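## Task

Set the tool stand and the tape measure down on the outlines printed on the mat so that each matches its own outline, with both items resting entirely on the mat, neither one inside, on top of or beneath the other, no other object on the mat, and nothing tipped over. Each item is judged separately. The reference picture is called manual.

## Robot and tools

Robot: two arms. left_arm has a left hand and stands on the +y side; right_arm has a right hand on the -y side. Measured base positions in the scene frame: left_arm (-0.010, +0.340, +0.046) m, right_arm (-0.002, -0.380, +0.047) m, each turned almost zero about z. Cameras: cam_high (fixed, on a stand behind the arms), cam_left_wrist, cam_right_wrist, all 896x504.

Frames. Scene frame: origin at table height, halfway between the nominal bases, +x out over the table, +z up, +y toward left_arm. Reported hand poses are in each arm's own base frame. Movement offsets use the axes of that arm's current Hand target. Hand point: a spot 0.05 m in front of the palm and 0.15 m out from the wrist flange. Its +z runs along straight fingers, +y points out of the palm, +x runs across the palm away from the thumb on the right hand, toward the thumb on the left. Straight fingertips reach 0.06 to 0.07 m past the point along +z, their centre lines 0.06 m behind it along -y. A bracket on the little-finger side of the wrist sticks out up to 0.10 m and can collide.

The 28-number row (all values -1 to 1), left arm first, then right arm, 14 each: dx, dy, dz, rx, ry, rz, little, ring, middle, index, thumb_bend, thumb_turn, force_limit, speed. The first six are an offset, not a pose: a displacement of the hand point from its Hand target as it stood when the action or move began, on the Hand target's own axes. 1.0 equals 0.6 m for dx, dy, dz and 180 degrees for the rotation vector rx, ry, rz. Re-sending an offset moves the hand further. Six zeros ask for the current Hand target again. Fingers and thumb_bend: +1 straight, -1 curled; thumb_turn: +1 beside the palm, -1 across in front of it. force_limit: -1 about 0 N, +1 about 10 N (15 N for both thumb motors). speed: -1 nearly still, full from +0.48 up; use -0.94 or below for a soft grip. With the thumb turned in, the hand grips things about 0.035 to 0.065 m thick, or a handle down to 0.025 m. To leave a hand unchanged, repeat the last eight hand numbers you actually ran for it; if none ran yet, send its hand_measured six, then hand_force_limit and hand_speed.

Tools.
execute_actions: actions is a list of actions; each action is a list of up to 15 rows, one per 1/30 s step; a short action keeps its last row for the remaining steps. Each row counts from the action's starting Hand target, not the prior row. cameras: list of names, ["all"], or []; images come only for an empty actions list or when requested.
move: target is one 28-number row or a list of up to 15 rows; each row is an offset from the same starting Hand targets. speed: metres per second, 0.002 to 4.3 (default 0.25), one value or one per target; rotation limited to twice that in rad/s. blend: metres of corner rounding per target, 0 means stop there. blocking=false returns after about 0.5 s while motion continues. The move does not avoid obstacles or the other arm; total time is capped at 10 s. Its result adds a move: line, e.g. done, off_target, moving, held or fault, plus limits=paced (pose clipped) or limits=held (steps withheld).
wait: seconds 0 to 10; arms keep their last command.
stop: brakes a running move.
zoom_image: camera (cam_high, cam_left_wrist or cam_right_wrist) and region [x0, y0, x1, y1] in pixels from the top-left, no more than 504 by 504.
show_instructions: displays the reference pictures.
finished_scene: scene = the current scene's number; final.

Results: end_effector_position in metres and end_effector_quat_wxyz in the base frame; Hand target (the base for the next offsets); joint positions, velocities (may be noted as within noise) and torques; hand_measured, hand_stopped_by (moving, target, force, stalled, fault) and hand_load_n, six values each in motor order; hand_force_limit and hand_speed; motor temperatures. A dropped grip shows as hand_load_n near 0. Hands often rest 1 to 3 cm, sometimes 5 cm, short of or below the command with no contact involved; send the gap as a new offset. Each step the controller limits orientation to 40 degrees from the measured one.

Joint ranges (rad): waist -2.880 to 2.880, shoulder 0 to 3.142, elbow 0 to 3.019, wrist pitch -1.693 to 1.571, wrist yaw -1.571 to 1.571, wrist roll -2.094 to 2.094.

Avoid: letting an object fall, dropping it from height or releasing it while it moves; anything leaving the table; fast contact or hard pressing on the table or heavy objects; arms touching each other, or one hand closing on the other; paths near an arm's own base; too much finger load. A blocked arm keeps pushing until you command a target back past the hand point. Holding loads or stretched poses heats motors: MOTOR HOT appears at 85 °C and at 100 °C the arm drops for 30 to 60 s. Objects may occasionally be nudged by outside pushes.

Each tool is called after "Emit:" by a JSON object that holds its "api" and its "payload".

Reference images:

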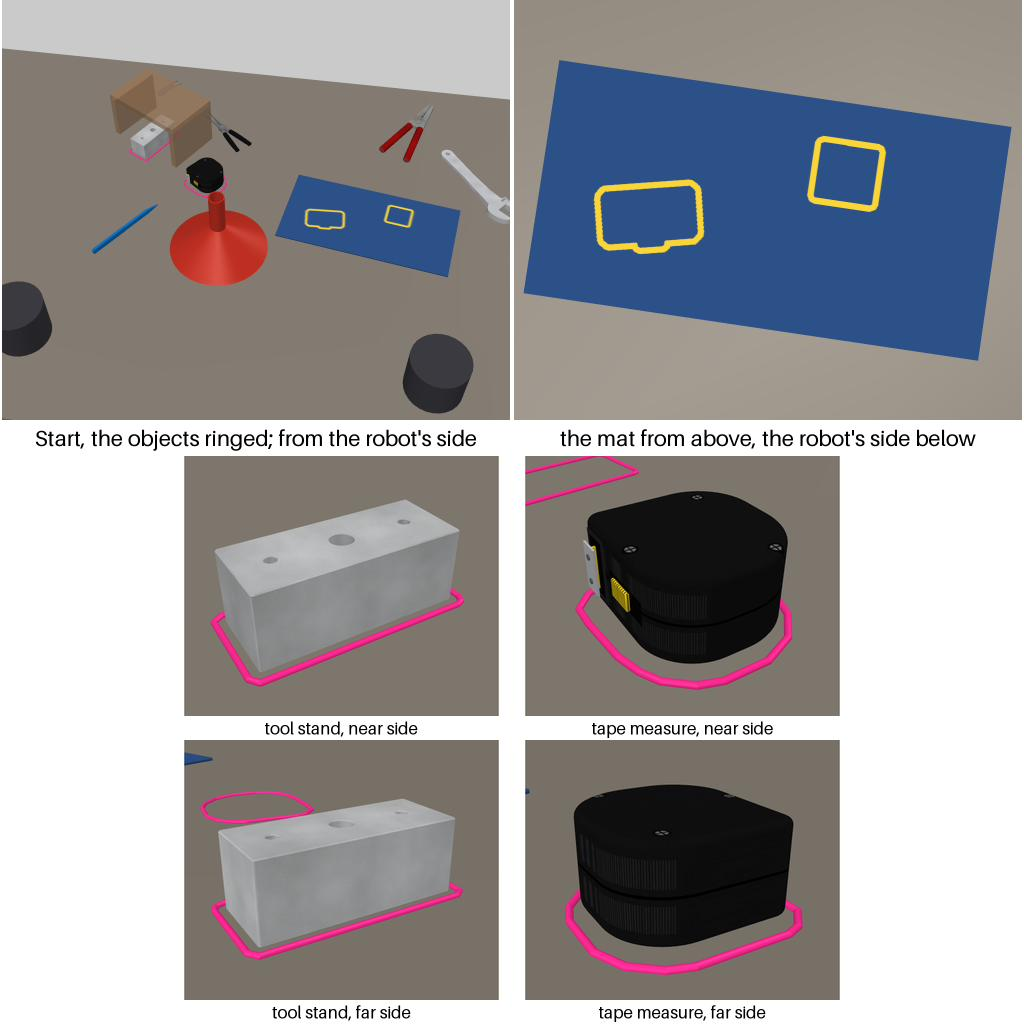

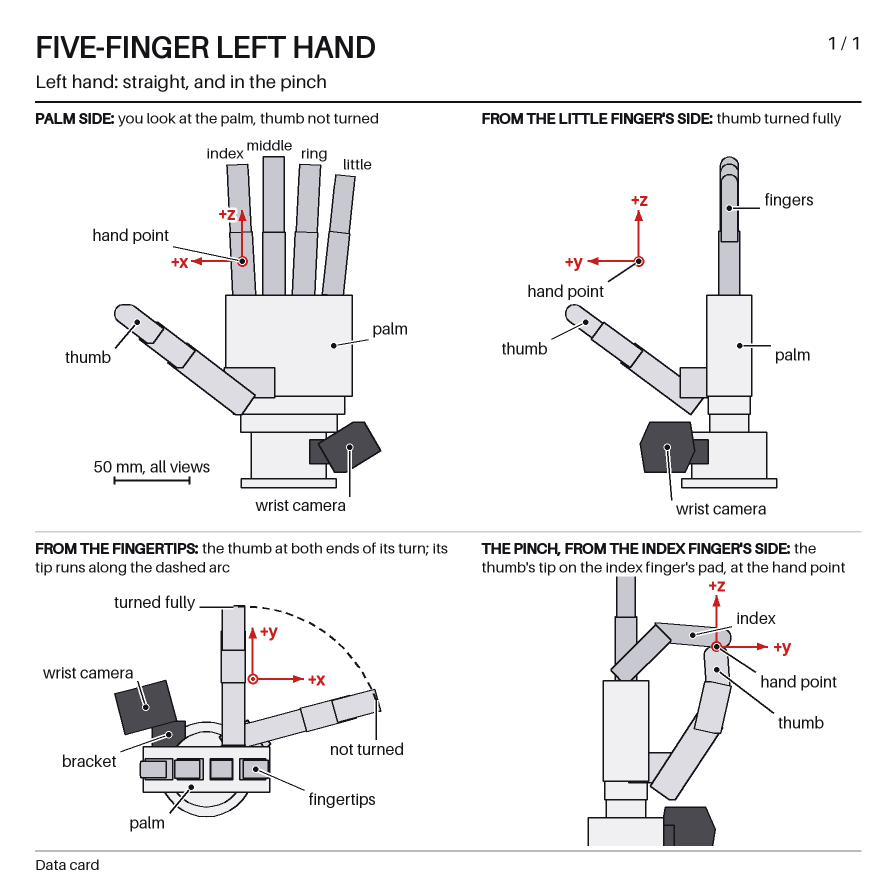

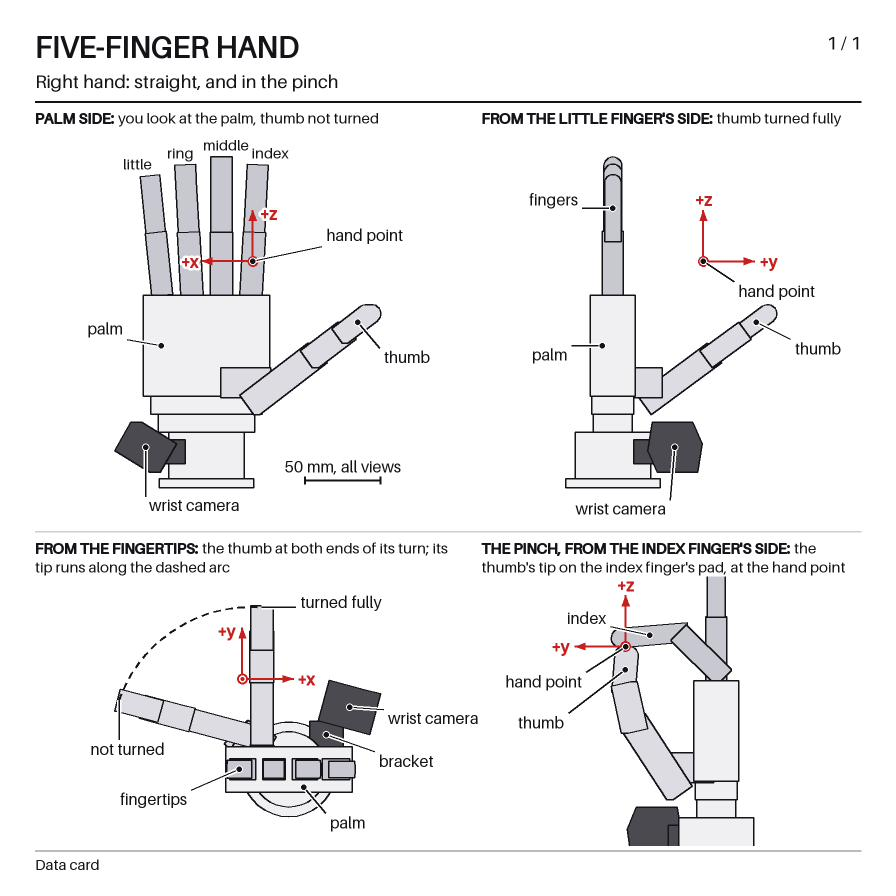

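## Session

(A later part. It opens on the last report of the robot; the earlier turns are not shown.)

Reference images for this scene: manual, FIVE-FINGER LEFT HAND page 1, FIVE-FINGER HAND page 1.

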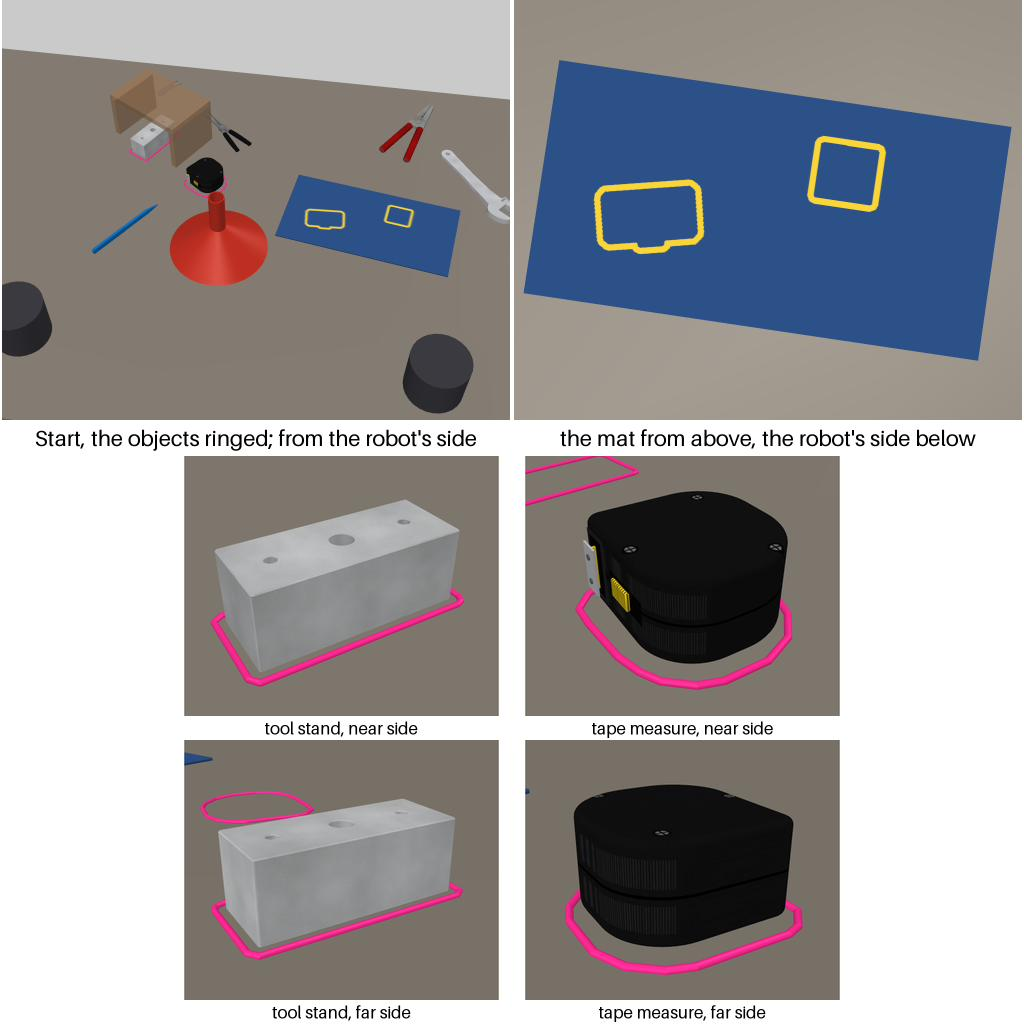

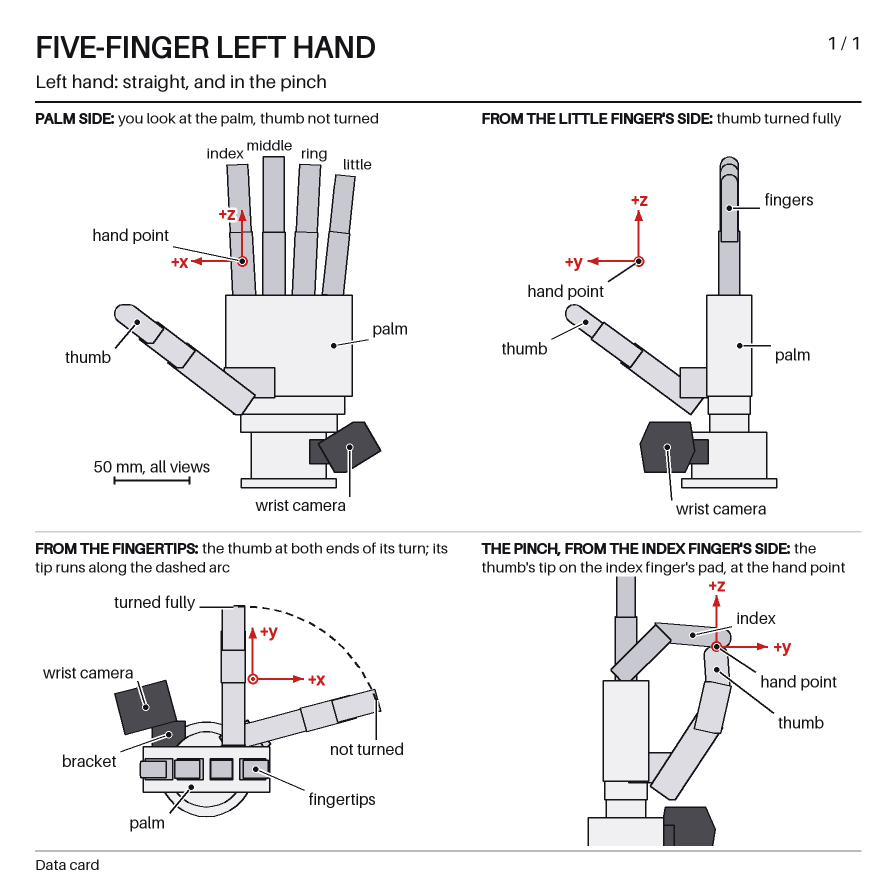

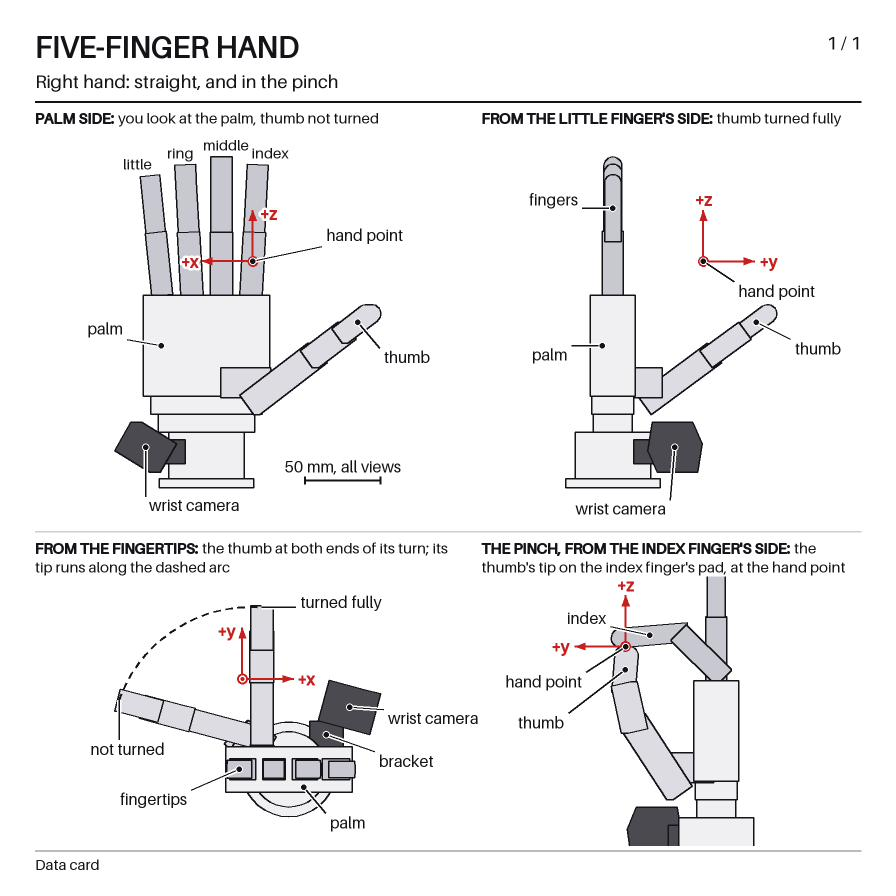

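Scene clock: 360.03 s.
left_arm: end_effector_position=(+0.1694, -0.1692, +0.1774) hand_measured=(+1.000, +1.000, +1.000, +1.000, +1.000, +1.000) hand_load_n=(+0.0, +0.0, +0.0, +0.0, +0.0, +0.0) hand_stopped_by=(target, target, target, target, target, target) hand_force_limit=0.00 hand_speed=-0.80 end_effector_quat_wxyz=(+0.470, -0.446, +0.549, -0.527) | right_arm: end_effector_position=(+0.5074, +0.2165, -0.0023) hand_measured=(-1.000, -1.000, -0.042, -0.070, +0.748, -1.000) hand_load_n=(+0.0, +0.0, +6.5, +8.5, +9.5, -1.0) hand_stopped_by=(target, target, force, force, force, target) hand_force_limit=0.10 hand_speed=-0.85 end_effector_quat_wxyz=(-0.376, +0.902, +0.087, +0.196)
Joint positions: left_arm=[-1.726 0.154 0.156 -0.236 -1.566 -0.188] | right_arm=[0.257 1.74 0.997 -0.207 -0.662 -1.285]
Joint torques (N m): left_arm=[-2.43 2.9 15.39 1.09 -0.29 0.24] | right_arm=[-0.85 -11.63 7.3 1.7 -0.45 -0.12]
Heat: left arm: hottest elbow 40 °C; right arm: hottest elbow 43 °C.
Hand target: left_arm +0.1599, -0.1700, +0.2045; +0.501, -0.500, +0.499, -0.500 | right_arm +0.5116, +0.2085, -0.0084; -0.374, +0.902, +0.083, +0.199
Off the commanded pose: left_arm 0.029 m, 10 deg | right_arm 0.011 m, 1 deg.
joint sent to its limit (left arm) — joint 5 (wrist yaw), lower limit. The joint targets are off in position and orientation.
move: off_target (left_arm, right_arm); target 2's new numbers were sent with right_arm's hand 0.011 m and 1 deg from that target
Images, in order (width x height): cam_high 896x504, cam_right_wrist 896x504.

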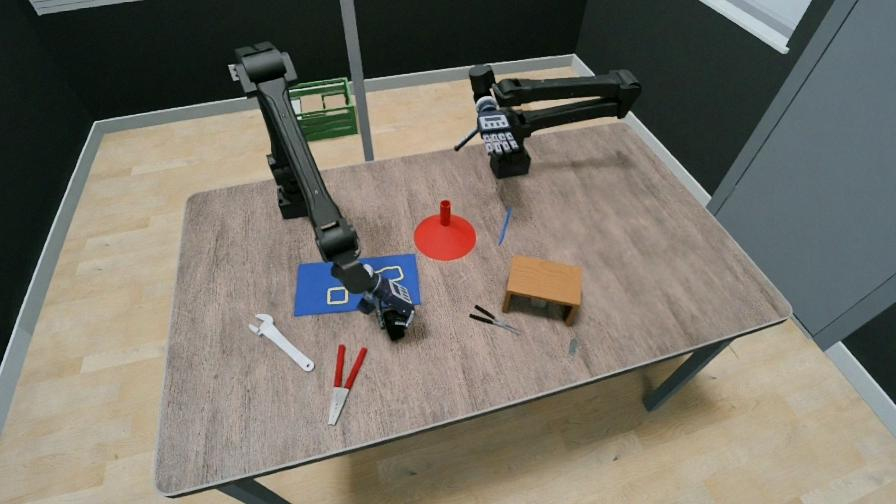

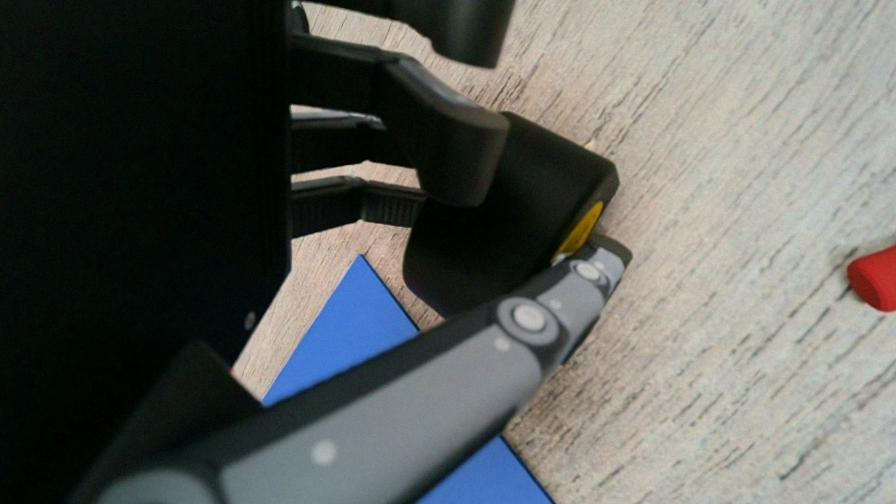

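Emit:
{"api": "move", "payload": {"target": [[0,0,0,0,0,0,1,1,1,1,1,1,0.0,-0.8,0.104,-0.158,-0.158,0,0,0,-1,-1,-0.4,-0.4,-0.3,-1,0.1,-0.85],[0,0,0,0,0,0,1,1,1,1,1,1,0.0,-0.8,-0.1017,-0.2573,-0.2467,-0.2045,0.3101,0.3101,-1,-1,-0.4,-0.4,-0.3,-1,0.1,-0.85]], "speed": [0.12,0.25], "blend": [0.03,0], "cameras": ["cam_high","cam_right_wrist"]}}

Emit:
{"api": "zoom_image", "payload": {"camera": "cam_high", "region": [340, 210, 440, 310]}}

Scene clock: 375.50 s.
left_arm: end_effector_position=(+0.1694, -0.1692, +0.1774) hand_measured=(+1.000, +1.000, +1.000, +1.000, +1.000, +1.000) hand_load_n=(+0.0, +0.0, +0.0, +0.0, +0.0, +0.0) hand_stopped_by=(target, target, target, target, target, target) hand_force_limit=0.00 hand_speed=-0.80 end_effector_quat_wxyz=(+0.470, -0.446, +0.549, -0.527) | right_arm: end_effector_position=(+0.3555, +0.1951, +0.1389) hand_measured=(-1.000, -1.000, -0.042, -0.070, +0.748, -1.000) hand_load_n=(+0.0, +0.5, +6.5, +9.0, +9.0, -0.5) hand_stopped_by=(target, target, force, force, force, target) hand_force_limit=0.10 hand_speed=-0.85 end_effector_quat_wxyz=(-0.113, +0.717, -0.562, +0.398)
Joint positions: left_arm=[-1.726 0.154 0.156 -0.236 -1.566 -0.188] | right_arm=[0.745 1.252 0.911 -0.778 0.752 0.324]
Joint torques (N m): left_arm=[-2.32 2.9 15.35 1.09 -0.28 0.24] | right_arm=[1.73 -6.24 14 0.43 0.81 -0.02]
Heat: left arm: hottest elbow 41 °C; right arm: hottest elbow 42 °C.
Hand target: left_arm +0.1599, -0.1700, +0.2045; +0.501, -0.500, +0.499, -0.500 | right_arm +0.3662, +0.2128, +0.1597; -0.133, +0.711, -0.561, +0.402
Off the commanded pose: left_arm 0.029 m, 10 deg | right_arm 0.029 m, 2 deg.
joint sent to its limit (left arm) — joint 5 (wrist yaw), lower limit. The joint targets are off in position and orientation.
move: off_target (left_arm, right_arm)
Images, in order (width x height): cam_high 896x504, cam_right_wrist 896x504.

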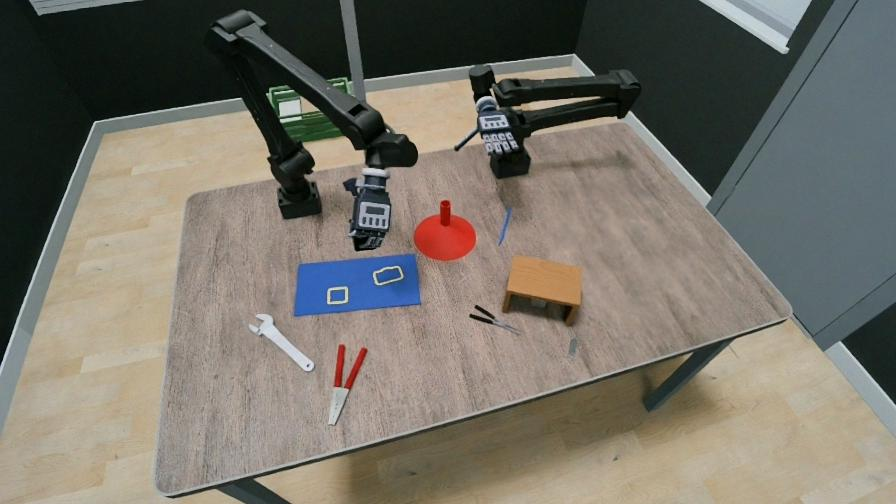

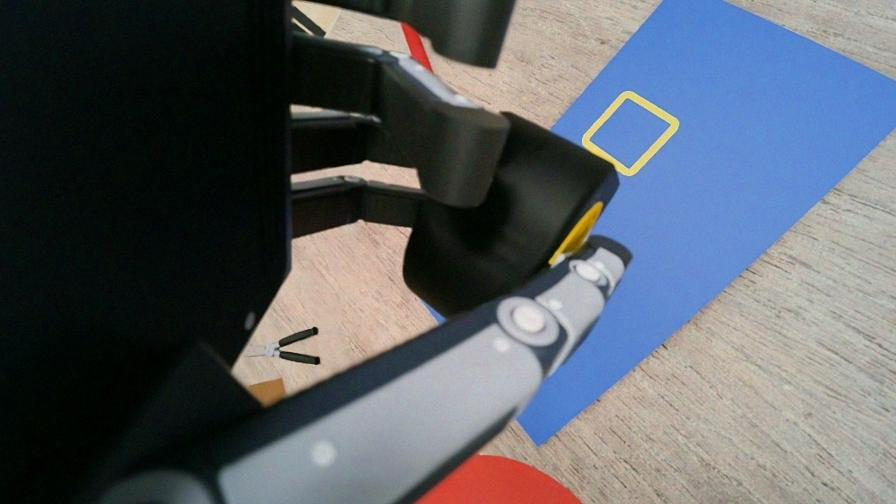

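Scaled by 5.040 from the camera's 896x504 image, which has a finer 1280x720 frame.

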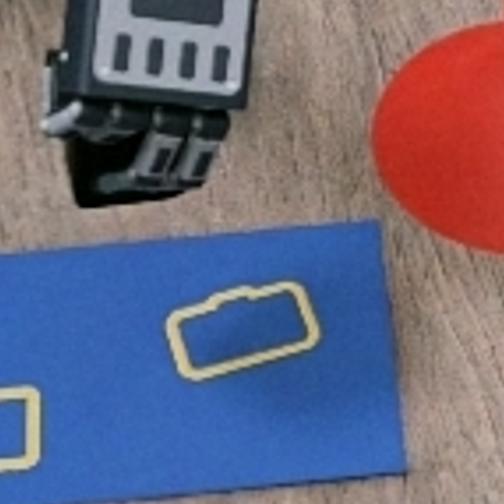

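Emit:
{"api": "move", "payload": {"target": [0,0,0,0,0,0,1,1,1,1,1,1,0.0,-0.8,-0.1036,0.1143,0.1162,0,0,0,-1,-1,-0.4,-0.4,-0.3,-1,0.1,-0.85], "speed": 0.12, "cameras": ["cam_high"]}}

Emit:
{"api": "zoom_image", "payload": {"camera": "cam_high", "region": [350, 230, 440, 310]}}

Scene clock: 379.70 s.
left_arm: end_effector_position=(+0.1694, -0.1692, +0.1774) hand_measured=(+1.000, +1.000, +1.000, +1.000, +1.000, +1.000) hand_load_n=(+0.0, +0.0, +0.0, +0.0, +0.0, +0.0) hand_stopped_by=(target, target, target, target, target, target) hand_force_limit=0.00 hand_speed=-0.80 end_effector_quat_wxyz=(+0.470, -0.446, +0.549, -0.527) | right_arm: end_effector_position=(+0.3651, +0.2191, +0.0432) hand_measured=(-1.000, -1.000, -0.042, -0.070, +0.748, -1.000) hand_load_n=(+0.0, +0.0, +6.5, +8.5, +9.5, -1.0) hand_stopped_by=(target, target, force, force, force, target) hand_force_limit=0.10 hand_speed=-0.85 end_effector_quat_wxyz=(-0.122, +0.713, -0.563, +0.400)
Joint positions: left_arm=[-1.726 0.154 0.156 -0.236 -1.566 -0.188] | right_arm=[0.775 1.443 0.805 -0.486 0.765 0.36]
Joint torques (N m): left_arm=[-2.32 2.9 15.36 1.06 -0.3 0.25] | right_arm=[1.61 -8.7 8.1 1.52 0.8 -0.05]
Heat: left arm: hottest elbow 41 °C; right arm: hottest elbow 42 °C.
Hand target: left_arm +0.1599, -0.1700, +0.2045; +0.501, -0.500, +0.499, -0.500 | right_arm +0.3661, +0.2280, +0.0449; -0.133, +0.711, -0.561, +0.402
Off the commanded pose: left_arm 0.029 m, 10 deg | right_arm 0.009 m, 1 deg.
joint sent to its limit (left arm) — joint 5 (wrist yaw), lower limit. The joint targets are off in position and orientation.
move: off_target (left_arm)
Images, in order (width x height): cam_high 896x504.

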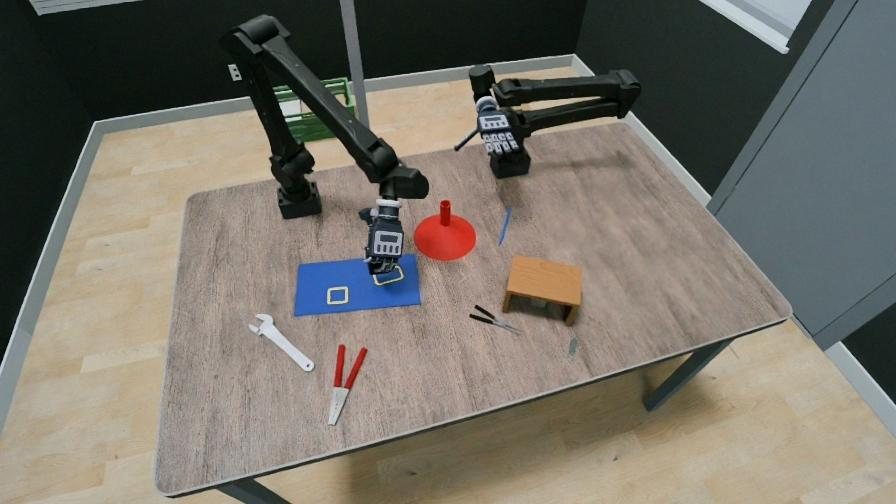

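Scaled by 5.600 from the camera's 896x504 image, which has a finer 1280x720 frame.

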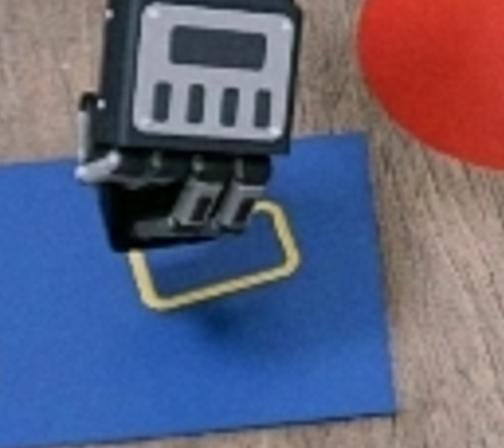

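Emit:
{"api": "zoom_image", "payload": {"camera": "cam_high", "region": [360, 252, 412, 288]}}

Scaled by 9.692 from the camera's 896x504 image, which has a finer 1280x720 frame.

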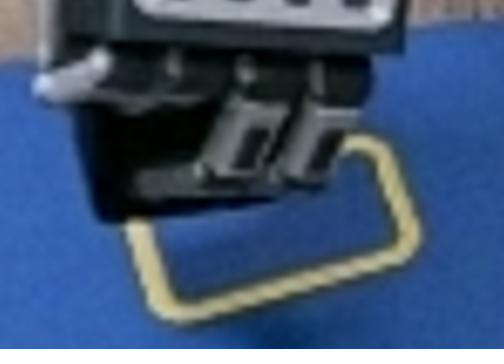

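Emit:
{"api": "move", "payload": {"target": [0,0,0,0,0,0,1,1,1,1,1,1,0.0,-0.8,-0.0452,0.0292,0.0425,0.0094,-0.0142,-0.0142,-1,-1,-0.4,-0.4,-0.3,-1,0.1,-0.85], "speed": 0.08, "cameras": ["cam_high"]}}

Emit:
{"api": "zoom_image", "payload": {"camera": "cam_high", "region": [360, 252, 412, 288]}}

Scene clock: 400.50 s.
left_arm: end_effector_position=(+0.1694, -0.1692, +0.1774) hand_measured=(+1.000, +1.000, +1.000, +1.000, +1.000, +1.000) hand_load_n=(+0.0, +0.0, +0.0, +0.0, +0.0, +0.0) hand_stopped_by=(target, target, target, target, target, target) hand_force_limit=0.00 hand_speed=-0.80 end_effector_quat_wxyz=(+0.470, -0.446, +0.549, -0.527) | right_arm: end_effector_position=(+0.3718, +0.2320, +0.0057) hand_measured=(-1.000, -1.000, -0.042, -0.070, +0.748, -1.000) hand_load_n=(+0.0, +0.0, +6.5, +9.0, +9.5, -0.5) hand_stopped_by=(target, target, force, force, force, target) hand_force_limit=0.10 hand_speed=-0.85 end_effector_quat_wxyz=(-0.140, +0.726, -0.545, +0.396)
Joint positions: left_arm=[-1.726 0.154 0.156 -0.236 -1.566 -0.188] | right_arm=[0.78 1.529 0.765 -0.304 0.741 0.299]
Joint torques (N m): left_arm=[-2.26 2.73 15.38 1.07 -0.28 0.24] | right_arm=[1.44 -9.41 7.21 1.62 0.55 -0.19]
Heat: left arm: hottest elbow 41 °C; right arm: hottest elbow 41 °C.
Hand target: left_arm +0.1599, -0.1700, +0.2045; +0.501, -0.500, +0.499, -0.500 | right_arm +0.3711, +0.2399, +0.0057; -0.147, +0.730, -0.536, +0.397
Off the commanded pose: left_arm 0.029 m, 10 deg | right_arm 0.008 m, 1 deg.
joint sent to its limit (left arm) — joint 5 (wrist yaw), lower limit. The joint targets are off in position and orientation.
move: off_target (left_arm)
Images, in order (width x height): cam_high 896x504.

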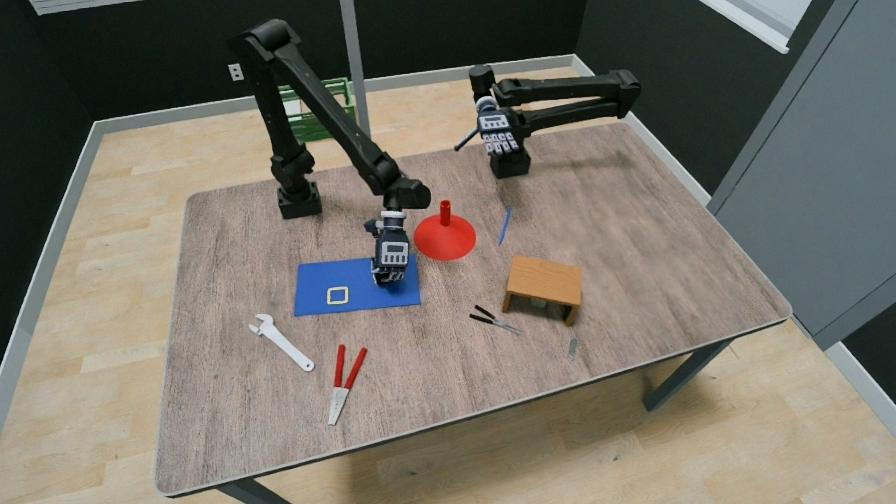

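Scaled by 9.692 from the camera's 896x504 image, which has a finer 1280x720 frame.

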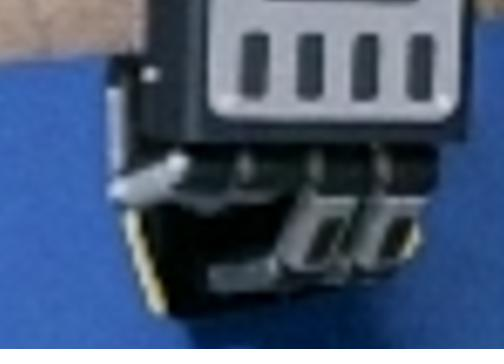

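Emit:
{"api": "move", "payload": {"target": [[0,0,0,0,0,0,1,1,1,1,1,1,0.0,-0.8,0.0192,-0.0212,-0.031,0,0,0,-1,-1,-0.4,-0.4,-0.3,-1,0.1,-0.85],[0,0,0,0,0,0,1,1,1,1,1,1,0.0,-0.8,-0.0053,0.0158,0.006,0,0,0,-1,-1,-0.4,-0.4,-0.3,-1,0.1,-0.85]], "speed": 0.06, "cameras": ["cam_high"]}}

Emit:
{"api": "zoom_image", "payload": {"camera": "cam_high", "region": [360, 252, 412, 288]}}

Scene clock: 410.97 s.
left_arm: end_effector_position=(+0.1694, -0.1692, +0.1774) hand_measured=(+1.000, +1.000, +1.000, +1.000, +1.000, +1.000) hand_load_n=(+0.0, +0.0, +0.0, +0.0, +0.0, -0.5) hand_stopped_by=(target, target, target, target, target, target) hand_force_limit=0.00 hand_speed=-0.80 end_effector_quat_wxyz=(+0.470, -0.446, +0.549, -0.527) | right_arm: end_effector_position=(+0.3683, +0.2307, -0.0025) hand_measured=(-1.000, -1.000, -0.042, -0.070, +0.748, -1.000) hand_load_n=(+0.0, +0.0, +5.5, +7.0, +9.0, -1.5) hand_stopped_by=(target, target, force, force, force, target) hand_force_limit=0.10 hand_speed=-0.85 end_effector_quat_wxyz=(-0.140, +0.727, -0.543, +0.397)
Joint positions: left_arm=[-1.726 0.154 0.156 -0.236 -1.566 -0.188] | right_arm=[0.784 1.54 0.747 -0.275 0.742 0.298]
Joint torques (N m): left_arm=[-2.49 2.78 15.36 1.11 -0.28 0.23] | right_arm=[2.61 -8.64 6.97 1.42 0.6 -0.17]
Heat: left arm: hottest elbow 41 °C; right arm: hottest elbow 40 °C.
Hand target: left_arm +0.1599, -0.1700, +0.2045; +0.501, -0.500, +0.499, -0.500 | right_arm +0.3671, +0.2385, -0.0040; -0.147, +0.730, -0.536, +0.397
Off the commanded pose: left_arm 0.029 m, 10 deg | right_arm 0.008 m, 1 deg.
joint sent to its limit (left arm) — joint 5 (wrist yaw), lower limit. The joint targets are off in position and orientation.
move: off_target (left_arm)
Images, in order (width x height): cam_high 896x504.

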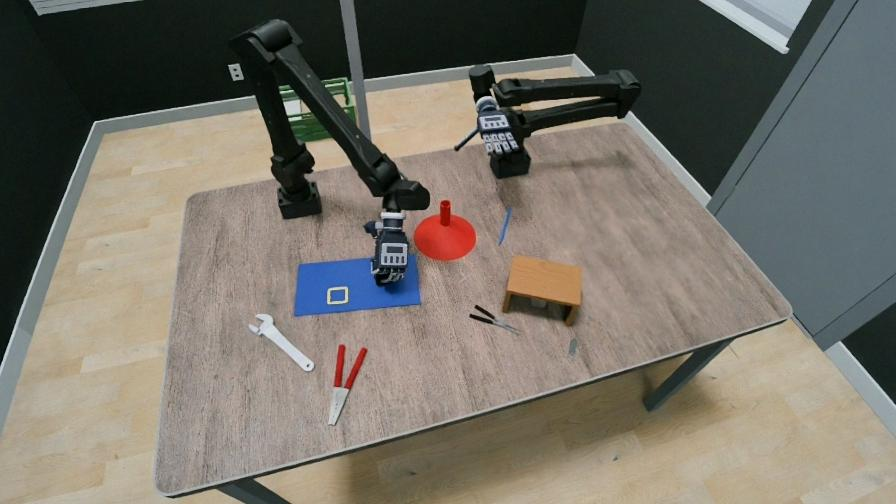

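Scaled by 9.692 from the camera's 896x504 image, which has a finer 1280x720 frame.

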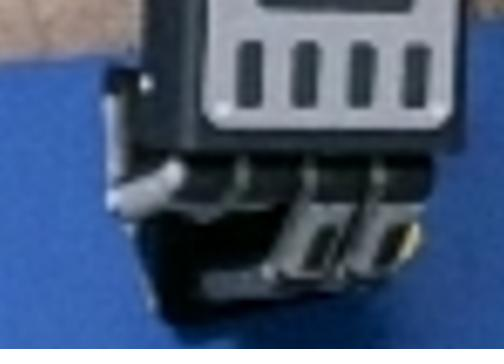

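Emit:
{"api": "move", "payload": {"target": [[0,0,0,0,0,0,1,1,1,1,1,1,0.0,-0.8,0,0,0,0,0,0,-1,-1,0.15,0.15,1,-1,0.1,-0.85],[0,0,0,0,0,0,1,1,1,1,1,1,0.0,-0.8,0,0,0,0,0,0,-1,-1,1,1,1,-1,0.1,-0.7],[0,0,0,0,0,0,1,1,1,1,1,1,0.0,-0.8,0,0,-0.22,0,0,0,-1,-1,1,1,1,-1,0.1,-0.7]], "speed": 0.12, "cameras": ["cam_high"]}}

Emit:
{"api": "zoom_image", "payload": {"camera": "cam_high", "region": [360, 252, 412, 288]}}

Scene clock: 420.53 s.
left_arm: end_effector_position=(+0.1694, -0.1692, +0.1774) hand_measured=(+1.000, +1.000, +1.000, +1.000, +1.000, +1.000) hand_load_n=(+0.0, +0.0, +0.0, +0.0, +0.0, -0.5) hand_stopped_by=(target, target, target, target, target, target) hand_force_limit=0.00 hand_speed=-0.80 end_effector_quat_wxyz=(+0.470, -0.446, +0.549, -0.527) | right_arm: end_effector_position=(+0.2649, +0.2485, +0.0655) hand_measured=(-1.000, -1.000, +1.000, +1.000, +1.000, -1.000) hand_load_n=(+0.0, +0.0, -0.5, +0.0, +0.0, +0.0) hand_stopped_by=(target, target, target, target, target, target) hand_force_limit=0.10 hand_speed=-0.70 end_effector_quat_wxyz=(-0.128, +0.735, -0.534, +0.399)
Joint positions: left_arm=[-1.726 0.154 0.156 -0.236 -1.566 -0.188] | right_arm=[1.046 1.321 0.77 -0.783 0.84 0.626]
Joint torques (N m): left_arm=[-2.43 2.9 15.43 1.03 -0.28 0.25] | right_arm=[1.85 -6.83 11.69 -0.14 0.76 -0.03]
Heat: left arm: hottest elbow 41 °C; right arm: hottest elbow 40 °C.
Hand target: left_arm +0.1599, -0.1700, +0.2045; +0.501, -0.500, +0.499, -0.500 | right_arm +0.2698, +0.2664, +0.0807; -0.147, +0.730, -0.536, +0.397
Off the commanded pose: left_arm 0.029 m, 10 deg | right_arm 0.024 m, 2 deg.
joint sent to its limit (left arm) — joint 5 (wrist yaw), lower limit. The joint targets are off in position and orientation.
move: off_target (left_arm, right_arm)
Images, in order (width x height): cam_high 896x504.

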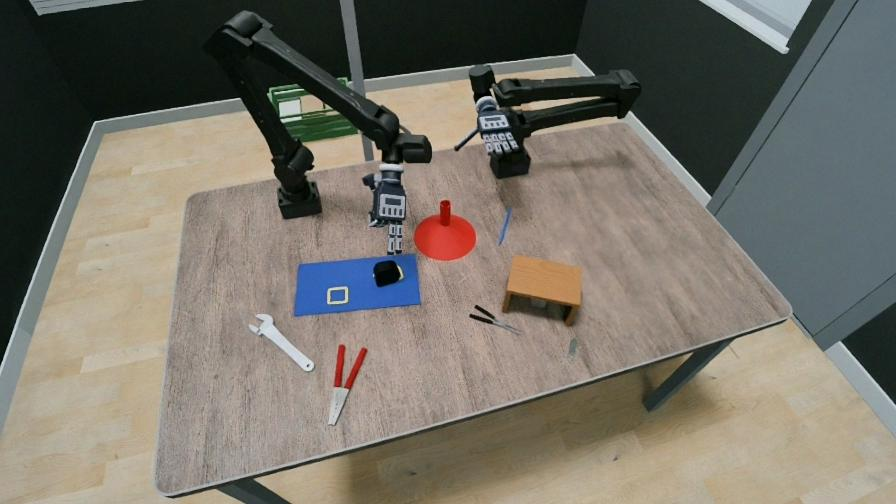

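Scaled by 9.692 from the camera's 896x504 image, which has a finer 1280x720 frame.

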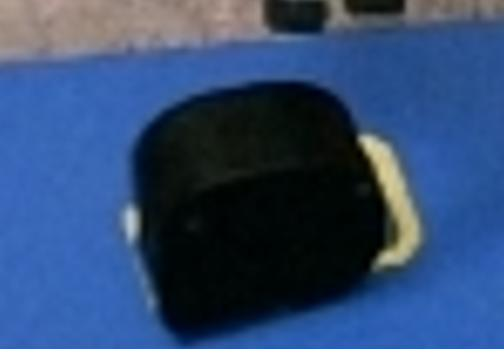

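Emit:
{"api": "zoom_image", "payload": {"camera": "cam_high", "region": [368, 258, 408, 290]}}

Scaled by 12.600 from the camera's 896x504 image, which has a finer 1280x720 frame.

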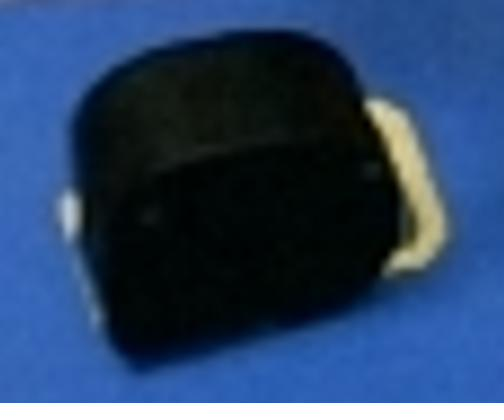

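Emit:
{"api": "move", "payload": {"target": [[0,0,0,0,0,0,1,1,1,1,1,1,0.0,-0.8,0,0,0.02,0,0,0,-1,-1,0.5,0.5,1,-1,0.1,-0.6],[0,0,0,0,0,0,1,1,1,1,1,1,0.0,-0.8,0,0,0.22,0,0,0,-1,-1,0.5,0.5,1,-1,0.1,-0.6],[0,0,0,0,0,0,1,1,1,1,1,1,0.0,-0.8,0,0,0.22,0,0,0,-1,-1,-0.4,-0.4,-0.3,-1,0.1,-0.85]], "speed": 0.1, "cameras": ["cam_high"]}}

Emit:
{"api": "zoom_image", "payload": {"camera": "cam_high", "region": [360, 252, 412, 288]}}

Scene clock: 439.03 s.
left_arm: end_effector_position=(+0.1694, -0.1692, +0.1774) hand_measured=(+1.000, +1.000, +1.000, +1.000, +1.000, +1.000) hand_load_n=(+0.0, +0.0, +0.0, +0.0, +0.0, -0.5) hand_stopped_by=(target, target, target, target, target, target) hand_force_limit=0.00 hand_speed=-0.80 end_effector_quat_wxyz=(+0.470, -0.446, +0.549, -0.527) | right_arm: end_effector_position=(+0.3637, +0.2430, +0.0004) hand_measured=(-1.000, -1.000, -0.026, -0.052, +0.728, -1.000) hand_load_n=(+0.0, +0.0, +3.0, +9.5, +11.0, -3.5) hand_stopped_by=(target, target, force, force, force, target) hand_force_limit=0.10 hand_speed=-0.85 end_effector_quat_wxyz=(-0.150, +0.731, -0.534, +0.396)
Joint positions: left_arm=[-1.726 0.154 0.156 -0.236 -1.566 -0.188] | right_arm=[0.814 1.537 0.751 -0.273 0.745 0.301]
Joint torques (N m): left_arm=[-2.2 2.84 15.42 1.07 -0.29 0.26] | right_arm=[-1.2 -7.82 6.75 1.65 0.46 -0.15]
Heat: left arm: hottest elbow 41 °C; right arm: hottest elbow 41 °C.
Hand target: left_arm +0.1599, -0.1700, +0.2045; +0.501, -0.500, +0.499, -0.500 | right_arm +0.3670, +0.2384, -0.0041; -0.147, +0.730, -0.536, +0.397
Off the commanded pose: left_arm 0.029 m, 10 deg | right_arm 0.007 m, 0 deg.
joint sent to its limit (left arm) — joint 5 (wrist yaw), lower limit. The joint targets are off in position and orientation.
move: off_target (left_arm)
Images, in order (width x height): cam_high 896x504.

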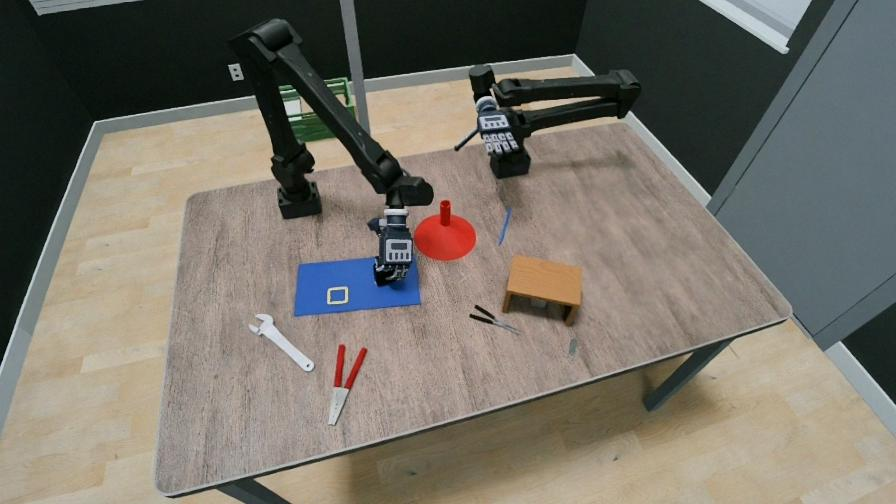

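Scaled by 9.692 from the camera's 896x504 image, which has a finer 1280x720 frame.

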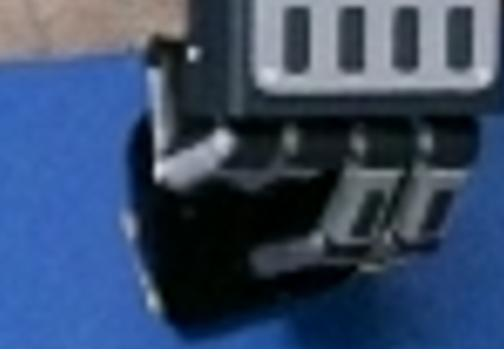

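Emit:
{"api": "move", "payload": {"target": [0,0,0,0,0,0,1,1,1,1,1,1,0.0,-0.8,0.012,-0.033,-0.05,0,0,0,-1,-1,-0.4,-0.4,-0.3,-1,0.1,-0.85], "speed": 0.08}}

Scene clock: 441.90 s.
left_arm: end_effector_position=(+0.1694, -0.1692, +0.1774) hand_measured=(+1.000, +1.000, +1.000, +1.000, +1.000, +1.000) hand_load_n=(+0.0, +0.0, +0.0, +0.0, +0.0, -0.5) hand_stopped_by=(target, target, target, target, target, target) hand_force_limit=0.00 hand_speed=-0.80 end_effector_quat_wxyz=(+0.470, -0.446, +0.549, -0.527) | right_arm: end_effector_position=(+0.3508, +0.2293, +0.0170) hand_measured=(-1.000, -1.000, -0.026, -0.054, +0.726, -1.000) hand_load_n=(+0.0, +0.0, +0.0, +0.0, +0.5, +0.0) hand_stopped_by=(target, target, force, force, force, target) hand_force_limit=0.10 hand_speed=-0.85 end_effector_quat_wxyz=(-0.130, +0.735, -0.535, +0.396)
Joint positions: left_arm=[-1.726 0.154 0.156 -0.236 -1.566 -0.188] | right_arm=[0.816 1.475 0.751 -0.384 0.754 0.318]
Joint torques (N m): left_arm=[-2.37 2.61 15.34 1.06 -0.29 0.24] | right_arm=[1.55 -8.76 10.55 0.44 0.66 -0.02]
Heat: left arm: hottest elbow 41 °C; right arm: hottest elbow 41 °C.
Hand target: left_arm +0.1599, -0.1700, +0.2045; +0.501, -0.500, +0.499, -0.500 | right_arm +0.3589, +0.2458, +0.0309; -0.147, +0.730, -0.536, +0.397
Off the commanded pose: left_arm 0.029 m, 10 deg | right_arm 0.023 m, 2 deg.
joint sent to its limit (left arm) — joint 5 (wrist yaw), lower limit. The joint targets are off in position and orientation.
move: off_target (left_arm, right_arm)

Emit:
{"api": "zoom_image", "payload": {"camera": "cam_high", "region": [360, 252, 412, 288]}}

Emit:
{"api": "wait", "payload": {"seconds": 0, "cameras": ["cam_high","cam_right_wrist"]}}

Emit:
{"api": "zoom_image", "payload": {"camera": "cam_high", "region": [360, 242, 412, 288]}}

Scaled by 9.692 from the camera's 896x504 image, which has a finer 1280x720 frame.
This view is cut from an older image: the scene may have changed since it was taken.

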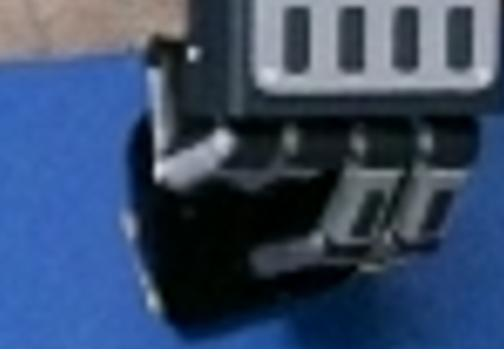

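Scene clock: 443.17 s.
left_arm: end_effector_position=(+0.1694, -0.1692, +0.1774) hand_measured=(+1.000, +1.000, +1.000, +1.000, +1.000, +1.000) hand_load_n=(+0.0, +0.0, +0.0, -0.5, +0.0, +0.0) hand_stopped_by=(target, target, target, target, target, target) hand_force_limit=0.00 hand_speed=-0.80 end_effector_quat_wxyz=(+0.470, -0.446, +0.549, -0.527) | right_arm: end_effector_position=(+0.3508, +0.2292, +0.0170) hand_measured=(-1.000, -1.000, -0.026, -0.054, +0.726, -1.000) hand_load_n=(+0.0, +0.0, +0.0, +0.0, +0.0, +0.0) hand_stopped_by=(target, target, force, force, force, target) hand_force_limit=0.10 hand_speed=-0.85 end_effector_quat_wxyz=(-0.130, +0.735, -0.535, +0.396)
Joint positions: left_arm=[-1.726 0.154 0.156 -0.236 -1.566 -0.188] | right_arm=[0.816 1.475 0.751 -0.385 0.754 0.318]
Joint torques (N m): left_arm=[-2.37 3.02 15.38 1.03 -0.28 0.24] | right_arm=[1.44 -8.7 10.58 0.25 0.61 -0.04]
Heat: left arm: hottest elbow 41 °C; right arm: hottest elbow 41 °C.
Hand target: left_arm +0.1599, -0.1700, +0.2045; +0.501, -0.500, +0.499, -0.500 | right_arm +0.3589, +0.2458, +0.0309; -0.147, +0.730, -0.536, +0.397
Off the commanded pose: left_arm 0.029 m, 10 deg | right_arm 0.023 m, 2 deg.
Images, in order (width x height): cam_high 896x504, cam_right_wrist 896x504.

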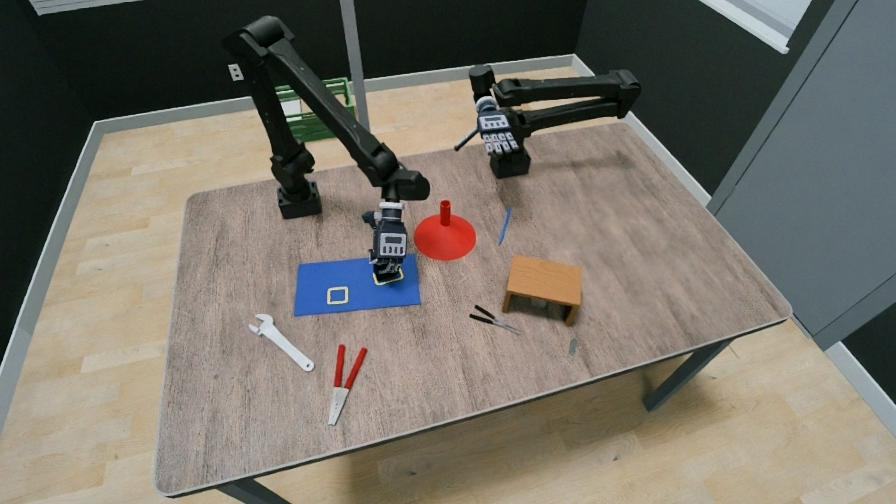

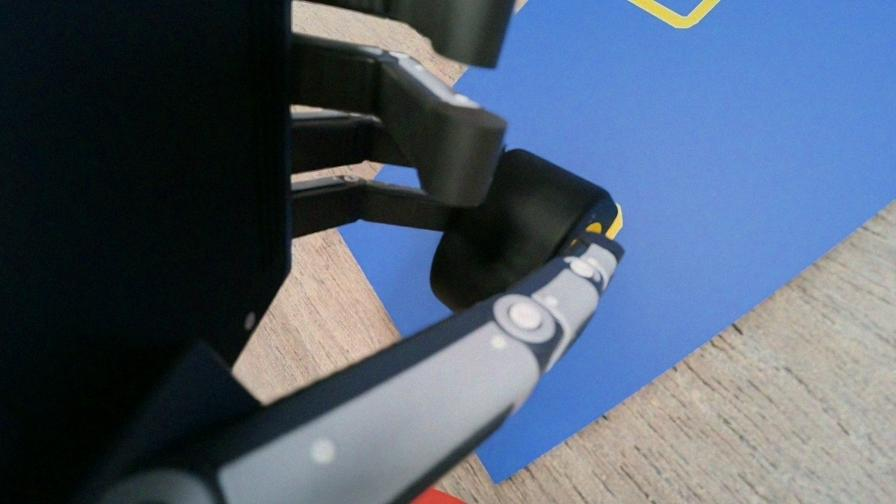

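Scaled by 9.692 from the camera's 896x504 image, which has a finer 1280x720 frame.

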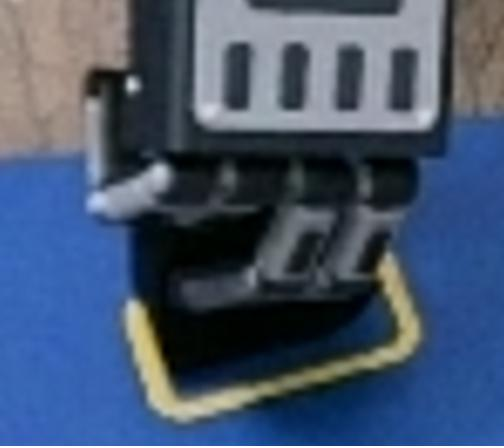

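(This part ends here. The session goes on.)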